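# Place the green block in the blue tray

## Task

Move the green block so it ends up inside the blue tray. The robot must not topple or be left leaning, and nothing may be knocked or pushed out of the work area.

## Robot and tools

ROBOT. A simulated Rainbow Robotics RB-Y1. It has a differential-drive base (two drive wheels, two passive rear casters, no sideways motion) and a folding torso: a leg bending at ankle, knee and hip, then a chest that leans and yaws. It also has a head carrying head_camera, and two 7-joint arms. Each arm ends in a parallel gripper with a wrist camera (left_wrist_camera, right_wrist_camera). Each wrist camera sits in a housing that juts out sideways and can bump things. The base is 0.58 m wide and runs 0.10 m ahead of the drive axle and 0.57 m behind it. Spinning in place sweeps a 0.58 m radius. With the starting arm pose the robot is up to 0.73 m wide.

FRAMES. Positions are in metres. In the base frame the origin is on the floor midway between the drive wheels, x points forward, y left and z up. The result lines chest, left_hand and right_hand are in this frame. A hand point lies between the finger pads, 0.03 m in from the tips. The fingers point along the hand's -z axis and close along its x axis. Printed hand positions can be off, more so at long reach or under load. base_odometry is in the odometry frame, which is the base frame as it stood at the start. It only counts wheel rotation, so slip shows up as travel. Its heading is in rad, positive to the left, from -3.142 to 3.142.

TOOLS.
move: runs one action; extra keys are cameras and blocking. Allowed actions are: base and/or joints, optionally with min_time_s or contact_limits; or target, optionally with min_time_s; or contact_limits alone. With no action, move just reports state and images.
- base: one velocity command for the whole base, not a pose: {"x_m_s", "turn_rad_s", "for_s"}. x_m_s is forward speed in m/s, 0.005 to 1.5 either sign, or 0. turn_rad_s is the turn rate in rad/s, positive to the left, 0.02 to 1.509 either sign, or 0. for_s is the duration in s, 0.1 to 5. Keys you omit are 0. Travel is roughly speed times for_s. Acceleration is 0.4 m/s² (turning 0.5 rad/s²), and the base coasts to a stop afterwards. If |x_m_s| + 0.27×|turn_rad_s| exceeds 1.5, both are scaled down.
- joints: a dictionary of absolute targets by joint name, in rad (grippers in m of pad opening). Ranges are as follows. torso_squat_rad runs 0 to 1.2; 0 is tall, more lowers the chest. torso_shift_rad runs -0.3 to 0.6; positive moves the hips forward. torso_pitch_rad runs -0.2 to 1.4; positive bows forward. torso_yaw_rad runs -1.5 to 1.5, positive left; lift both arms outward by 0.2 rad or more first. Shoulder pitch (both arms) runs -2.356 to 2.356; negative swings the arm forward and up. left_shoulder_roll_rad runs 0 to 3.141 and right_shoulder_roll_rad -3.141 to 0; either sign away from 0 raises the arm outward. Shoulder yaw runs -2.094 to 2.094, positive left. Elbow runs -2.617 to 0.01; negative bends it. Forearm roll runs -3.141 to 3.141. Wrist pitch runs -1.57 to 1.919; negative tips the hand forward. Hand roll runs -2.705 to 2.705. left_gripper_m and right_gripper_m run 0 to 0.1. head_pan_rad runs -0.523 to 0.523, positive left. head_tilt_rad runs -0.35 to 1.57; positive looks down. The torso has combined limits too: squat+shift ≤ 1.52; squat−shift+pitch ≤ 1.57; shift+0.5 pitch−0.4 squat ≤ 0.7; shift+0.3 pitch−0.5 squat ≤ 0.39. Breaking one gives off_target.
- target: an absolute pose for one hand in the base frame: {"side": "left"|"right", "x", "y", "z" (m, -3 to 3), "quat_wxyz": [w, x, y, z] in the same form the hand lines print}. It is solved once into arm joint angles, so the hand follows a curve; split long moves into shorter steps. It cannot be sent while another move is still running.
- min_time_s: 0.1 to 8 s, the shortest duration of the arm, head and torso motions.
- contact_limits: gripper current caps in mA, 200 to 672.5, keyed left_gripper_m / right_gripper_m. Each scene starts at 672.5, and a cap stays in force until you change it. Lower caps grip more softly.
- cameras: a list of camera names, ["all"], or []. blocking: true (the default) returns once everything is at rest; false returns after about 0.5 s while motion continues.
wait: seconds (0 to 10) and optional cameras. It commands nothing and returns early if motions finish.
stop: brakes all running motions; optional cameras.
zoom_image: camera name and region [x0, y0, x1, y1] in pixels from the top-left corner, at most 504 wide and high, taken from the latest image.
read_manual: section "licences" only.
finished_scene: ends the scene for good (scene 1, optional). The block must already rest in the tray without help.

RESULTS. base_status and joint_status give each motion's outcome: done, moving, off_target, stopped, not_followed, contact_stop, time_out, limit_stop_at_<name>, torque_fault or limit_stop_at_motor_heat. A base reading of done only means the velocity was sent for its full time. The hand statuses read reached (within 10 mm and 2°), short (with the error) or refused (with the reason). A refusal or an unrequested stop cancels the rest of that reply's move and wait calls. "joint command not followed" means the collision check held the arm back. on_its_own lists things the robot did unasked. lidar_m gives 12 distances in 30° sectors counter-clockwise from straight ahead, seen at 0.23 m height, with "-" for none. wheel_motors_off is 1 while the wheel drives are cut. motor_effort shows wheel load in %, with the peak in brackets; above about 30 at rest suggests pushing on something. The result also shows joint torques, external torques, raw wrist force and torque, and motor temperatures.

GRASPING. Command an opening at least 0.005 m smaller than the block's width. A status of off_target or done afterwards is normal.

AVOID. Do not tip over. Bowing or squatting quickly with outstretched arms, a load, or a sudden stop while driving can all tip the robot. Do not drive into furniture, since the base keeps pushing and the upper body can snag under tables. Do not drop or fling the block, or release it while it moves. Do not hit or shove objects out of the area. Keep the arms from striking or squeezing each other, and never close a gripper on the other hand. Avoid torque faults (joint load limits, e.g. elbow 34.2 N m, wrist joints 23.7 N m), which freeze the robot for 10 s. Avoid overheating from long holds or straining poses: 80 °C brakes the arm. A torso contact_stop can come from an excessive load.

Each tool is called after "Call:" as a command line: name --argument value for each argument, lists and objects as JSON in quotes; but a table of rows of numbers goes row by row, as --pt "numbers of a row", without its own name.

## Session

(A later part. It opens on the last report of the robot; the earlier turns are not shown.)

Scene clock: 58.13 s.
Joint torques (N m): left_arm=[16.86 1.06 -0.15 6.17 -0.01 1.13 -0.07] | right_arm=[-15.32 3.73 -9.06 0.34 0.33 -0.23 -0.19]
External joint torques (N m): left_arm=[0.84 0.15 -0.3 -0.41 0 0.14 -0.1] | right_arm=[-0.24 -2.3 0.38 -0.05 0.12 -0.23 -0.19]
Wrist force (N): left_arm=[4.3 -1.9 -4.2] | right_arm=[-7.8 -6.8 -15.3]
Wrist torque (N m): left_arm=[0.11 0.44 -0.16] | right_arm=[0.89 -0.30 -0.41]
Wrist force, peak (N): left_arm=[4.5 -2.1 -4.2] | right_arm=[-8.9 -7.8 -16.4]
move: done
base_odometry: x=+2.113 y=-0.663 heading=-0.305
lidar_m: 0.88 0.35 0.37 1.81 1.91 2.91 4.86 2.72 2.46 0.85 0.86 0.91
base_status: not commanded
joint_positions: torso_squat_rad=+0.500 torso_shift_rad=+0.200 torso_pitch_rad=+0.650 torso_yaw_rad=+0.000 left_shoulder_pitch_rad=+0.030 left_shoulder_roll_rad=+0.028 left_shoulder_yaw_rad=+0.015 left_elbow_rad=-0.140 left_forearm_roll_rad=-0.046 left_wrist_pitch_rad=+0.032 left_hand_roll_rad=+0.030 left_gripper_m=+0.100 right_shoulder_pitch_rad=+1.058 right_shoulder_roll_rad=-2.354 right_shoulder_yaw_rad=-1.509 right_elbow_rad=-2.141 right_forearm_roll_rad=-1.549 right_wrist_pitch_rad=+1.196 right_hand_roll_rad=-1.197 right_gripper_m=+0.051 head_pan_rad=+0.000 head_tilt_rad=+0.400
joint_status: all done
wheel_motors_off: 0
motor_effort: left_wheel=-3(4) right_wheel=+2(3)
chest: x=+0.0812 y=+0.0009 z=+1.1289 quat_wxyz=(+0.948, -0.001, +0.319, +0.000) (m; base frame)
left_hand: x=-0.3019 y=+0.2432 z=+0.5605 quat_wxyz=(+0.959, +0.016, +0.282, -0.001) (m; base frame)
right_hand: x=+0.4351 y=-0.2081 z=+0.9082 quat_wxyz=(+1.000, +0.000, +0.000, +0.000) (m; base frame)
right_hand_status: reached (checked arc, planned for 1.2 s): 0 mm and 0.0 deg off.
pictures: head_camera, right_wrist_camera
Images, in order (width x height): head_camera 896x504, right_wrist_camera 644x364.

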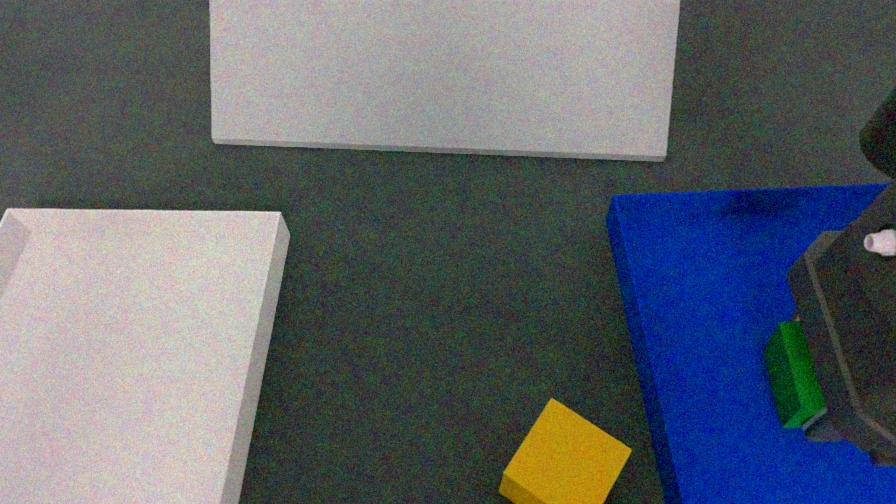

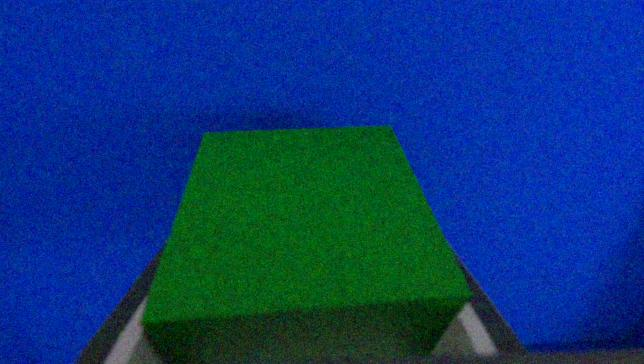

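Call:
move --target '{"side":"right","x":0.435,"y":-0.205,"z":0.903,"quat_wxyz":[0.9926,0.121,0,0]}' --min_time_s 0.8

Call:
move --joints '{"right_gripper_m":0.09}' --cameras '["right_wrist_camera"]'

Call:
move --target '{"side":"right","x":0.435,"y":-0.218,"z":1.0,"quat_wxyz":[0.9926,0.121,0,0]}' --cameras '["head_camera","right_wrist_camera"]'

Scene clock: 60.50 s.
Joint torques (N m): left_arm=[16.72 1.24 -0.16 6.29 0.06 1.16 -0.06] | right_arm=[-13.93 6.96 -10.43 0.83 0.08 -0.39 0.08]
External joint torques (N m): left_arm=[0.69 0.33 -0.31 -0.3 0.07 0.17 -0.09] | right_arm=[-0.44 -0.12 -0.87 0.6 0.08 0.03 0.08]
Wrist force (N): left_arm=[4.4 -1.6 -4.0] | right_arm=[-8.5 -8.2 -15.6]
Wrist torque (N m): left_arm=[0.07 0.45 -0.15] | right_arm=[0.86 -0.42 -0.49]
Wrist force, peak (N): left_arm=[4.7 -2.0 -4.1] | right_arm=[-9.2 -8.6 -15.8]
move: done
base_odometry: x=+2.113 y=-0.663 heading=-0.305
lidar_m: 0.88 0.35 0.37 1.79 1.91 2.93 4.86 2.71 2.47 0.84 0.86 0.93
base_status: not commanded
joint_positions: torso_squat_rad=+0.500 torso_shift_rad=+0.200 torso_pitch_rad=+0.650 torso_yaw_rad=+0.000 left_shoulder_pitch_rad=+0.030 left_shoulder_roll_rad=+0.028 left_shoulder_yaw_rad=+0.015 left_elbow_rad=-0.140 left_forearm_roll_rad=-0.046 left_wrist_pitch_rad=+0.032 left_hand_roll_rad=+0.030 left_gripper_m=+0.100 right_shoulder_pitch_rad=+1.159 right_shoulder_roll_rad=-2.215 right_shoulder_yaw_rad=-1.526 right_elbow_rad=-2.126 right_forearm_roll_rad=-1.674 right_wrist_pitch_rad=+0.944 right_hand_roll_rad=-0.968 right_gripper_m=+0.051 head_pan_rad=+0.000 head_tilt_rad=+0.400
joint_status: all done
wheel_motors_off: 0
motor_effort: left_wheel=-3(4) right_wheel=+2(3)
chest: x=+0.0812 y=+0.0009 z=+1.1289 quat_wxyz=(+0.948, -0.001, +0.319, +0.000) (m; base frame)
left_hand: x=-0.3019 y=+0.2432 z=+0.5605 quat_wxyz=(+0.959, +0.016, +0.282, -0.001) (m; base frame)
right_hand: x=+0.4357 y=-0.2050 z=+0.9036 quat_wxyz=(+0.993, +0.119, -0.004, -0.002) (m; base frame)
right_hand_status: reached (checked arc, planned for 0.8 s): 1 mm and 0.6 deg off.
pictures: none

Scene clock: 61.43 s.
Joint torques (N m): left_arm=[16.71 1.1 -0.31 6.24 -0.01 1.17 -0.03] | right_arm=[-13.63 6.93 -10.19 0.73 0.13 -0.4 0.12]
External joint torques (N m): left_arm=[0.68 0.18 -0.46 -0.35 0 0.18 -0.06] | right_arm=[-0.14 -0.15 -0.63 0.5 0.13 0.01 0.12]
Wrist force (N): left_arm=[4.4 -1.9 -4.1] | right_arm=[-8.7 -7.7 -14.8]
Wrist torque (N m): left_arm=[0.09 0.45 -0.17] | right_arm=[0.86 -0.35 -0.51]
Wrist force, peak (N): left_arm=[4.5 -1.9 -4.2] | right_arm=[-8.9 -8.8 -15.0]
move: done
base_odometry: x=+2.113 y=-0.663 heading=-0.305
lidar_m: 0.89 0.34 0.37 1.80 1.90 2.92 4.87 2.71 2.45 0.86 0.87 0.93
base_status: not commanded
joint_positions: torso_squat_rad=+0.500 torso_shift_rad=+0.200 torso_pitch_rad=+0.650 torso_yaw_rad=+0.000 left_shoulder_pitch_rad=+0.030 left_shoulder_roll_rad=+0.028 left_shoulder_yaw_rad=+0.015 left_elbow_rad=-0.140 left_forearm_roll_rad=-0.046 left_wrist_pitch_rad=+0.032 left_hand_roll_rad=+0.030 left_gripper_m=+0.100 right_shoulder_pitch_rad=+1.159 right_shoulder_roll_rad=-2.215 right_shoulder_yaw_rad=-1.526 right_elbow_rad=-2.126 right_forearm_roll_rad=-1.674 right_wrist_pitch_rad=+0.944 right_hand_roll_rad=-0.968 right_gripper_m=+0.090 head_pan_rad=+0.000 head_tilt_rad=+0.400
joint_status: all done
wheel_motors_off: 0
motor_effort: left_wheel=-3(3) right_wheel=+2(3)
chest: x=+0.0812 y=+0.0009 z=+1.1289 quat_wxyz=(+0.948, -0.001, +0.319, +0.000) (m; base frame)
left_hand: x=-0.3019 y=+0.2432 z=+0.5605 quat_wxyz=(+0.959, +0.016, +0.282, -0.001) (m; base frame)
right_hand: x=+0.4357 y=-0.2050 z=+0.9036 quat_wxyz=(+0.993, +0.119, -0.004, -0.002) (m; base frame)
pictures: right_wrist_camera
Images, in order (width x height): right_wrist_camera 644x364.

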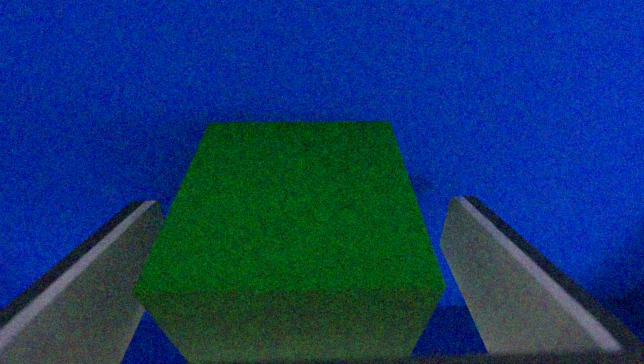

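Scene clock: 62.47 s.
Joint torques (N m): left_arm=[16.39 1.05 -0.3 6.15 -0.01 1.03 -0.07] | right_arm=[-11.25 3.26 -8.81 2 0.18 -0.63 -0.04]
External joint torques (N m): left_arm=[0.37 0.14 -0.45 -0.43 0 0.04 -0.1] | right_arm=[0.89 -1.42 1.13 -0.02 0.24 -0.23 -0.04]
Wrist force (N): left_arm=[4.5 -1.9 -4.0] | right_arm=[-8.2 -8.0 -14.7]
Wrist torque (N m): left_arm=[0.10 0.46 -0.16] | right_arm=[0.91 -0.35 -0.43]
Wrist force, peak (N): left_arm=[4.8 -2.0 -4.0] | right_arm=[-9.3 -8.5 -16.7]
move: done
base_odometry: x=+2.113 y=-0.663 heading=-0.305
lidar_m: 0.88 0.33 0.35 1.80 1.89 2.91 4.85 2.73 2.45 0.85 0.87 0.92
base_status: not commanded
joint_positions: torso_squat_rad=+0.500 torso_shift_rad=+0.200 torso_pitch_rad=+0.650 torso_yaw_rad=+0.000 left_shoulder_pitch_rad=+0.030 left_shoulder_roll_rad=+0.028 left_shoulder_yaw_rad=+0.015 left_elbow_rad=-0.140 left_forearm_roll_rad=-0.046 left_wrist_pitch_rad=+0.032 left_hand_roll_rad=+0.030 left_gripper_m=+0.100 right_shoulder_pitch_rad=+0.982 right_shoulder_roll_rad=-2.075 right_shoulder_yaw_rad=-1.660 right_elbow_rad=-2.134 right_forearm_roll_rad=-1.926 right_wrist_pitch_rad=+1.206 right_hand_roll_rad=-0.875 right_gripper_m=+0.090 head_pan_rad=+0.000 head_tilt_rad=+0.400
joint_status: all done
wheel_motors_off: 0
motor_effort: left_wheel=-3(3) right_wheel=+3(5)
chest: x=+0.0812 y=+0.0009 z=+1.1289 quat_wxyz=(+0.948, -0.001, +0.319, +0.000) (m; base frame)
left_hand: x=-0.3020 y=+0.2432 z=+0.5605 quat_wxyz=(+0.959, +0.016, +0.282, -0.001) (m; base frame)
right_hand: x=+0.4351 y=-0.2179 z=+1.0003 quat_wxyz=(+0.993, +0.121, -0.001, +0.000) (m; base frame)
right_hand_status: reached (checked arc, planned for 0.5 s): 0 mm and 0.1 deg off.
pictures: head_camera, right_wrist_camera
Images, in order (width x height): head_camera 896x504, right_wrist_camera 644x364.

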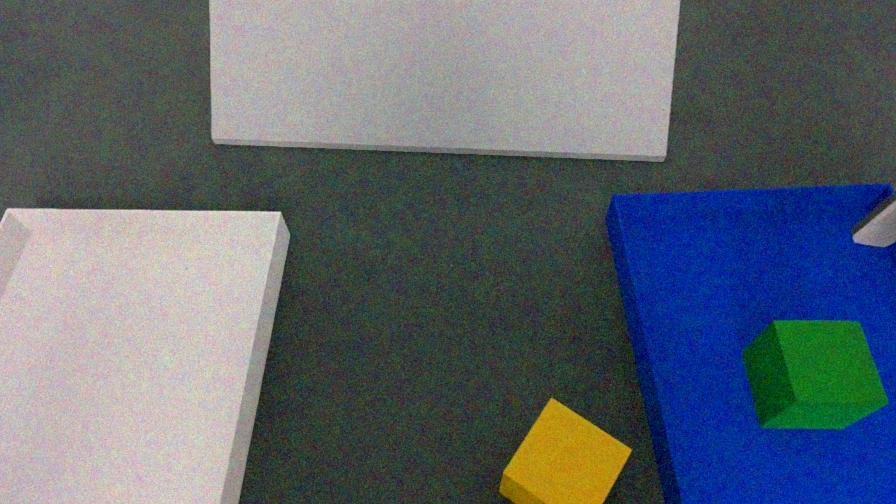

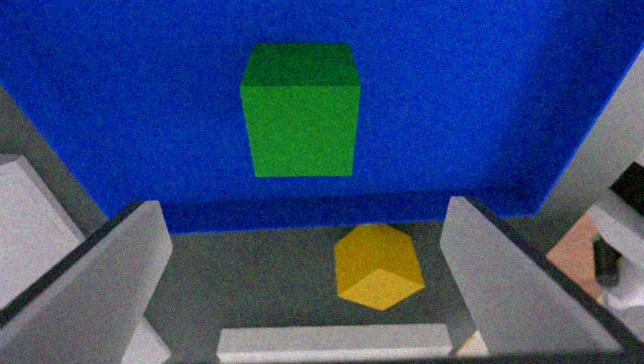

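Call:
finished_scene

The scene is finished: the task was done.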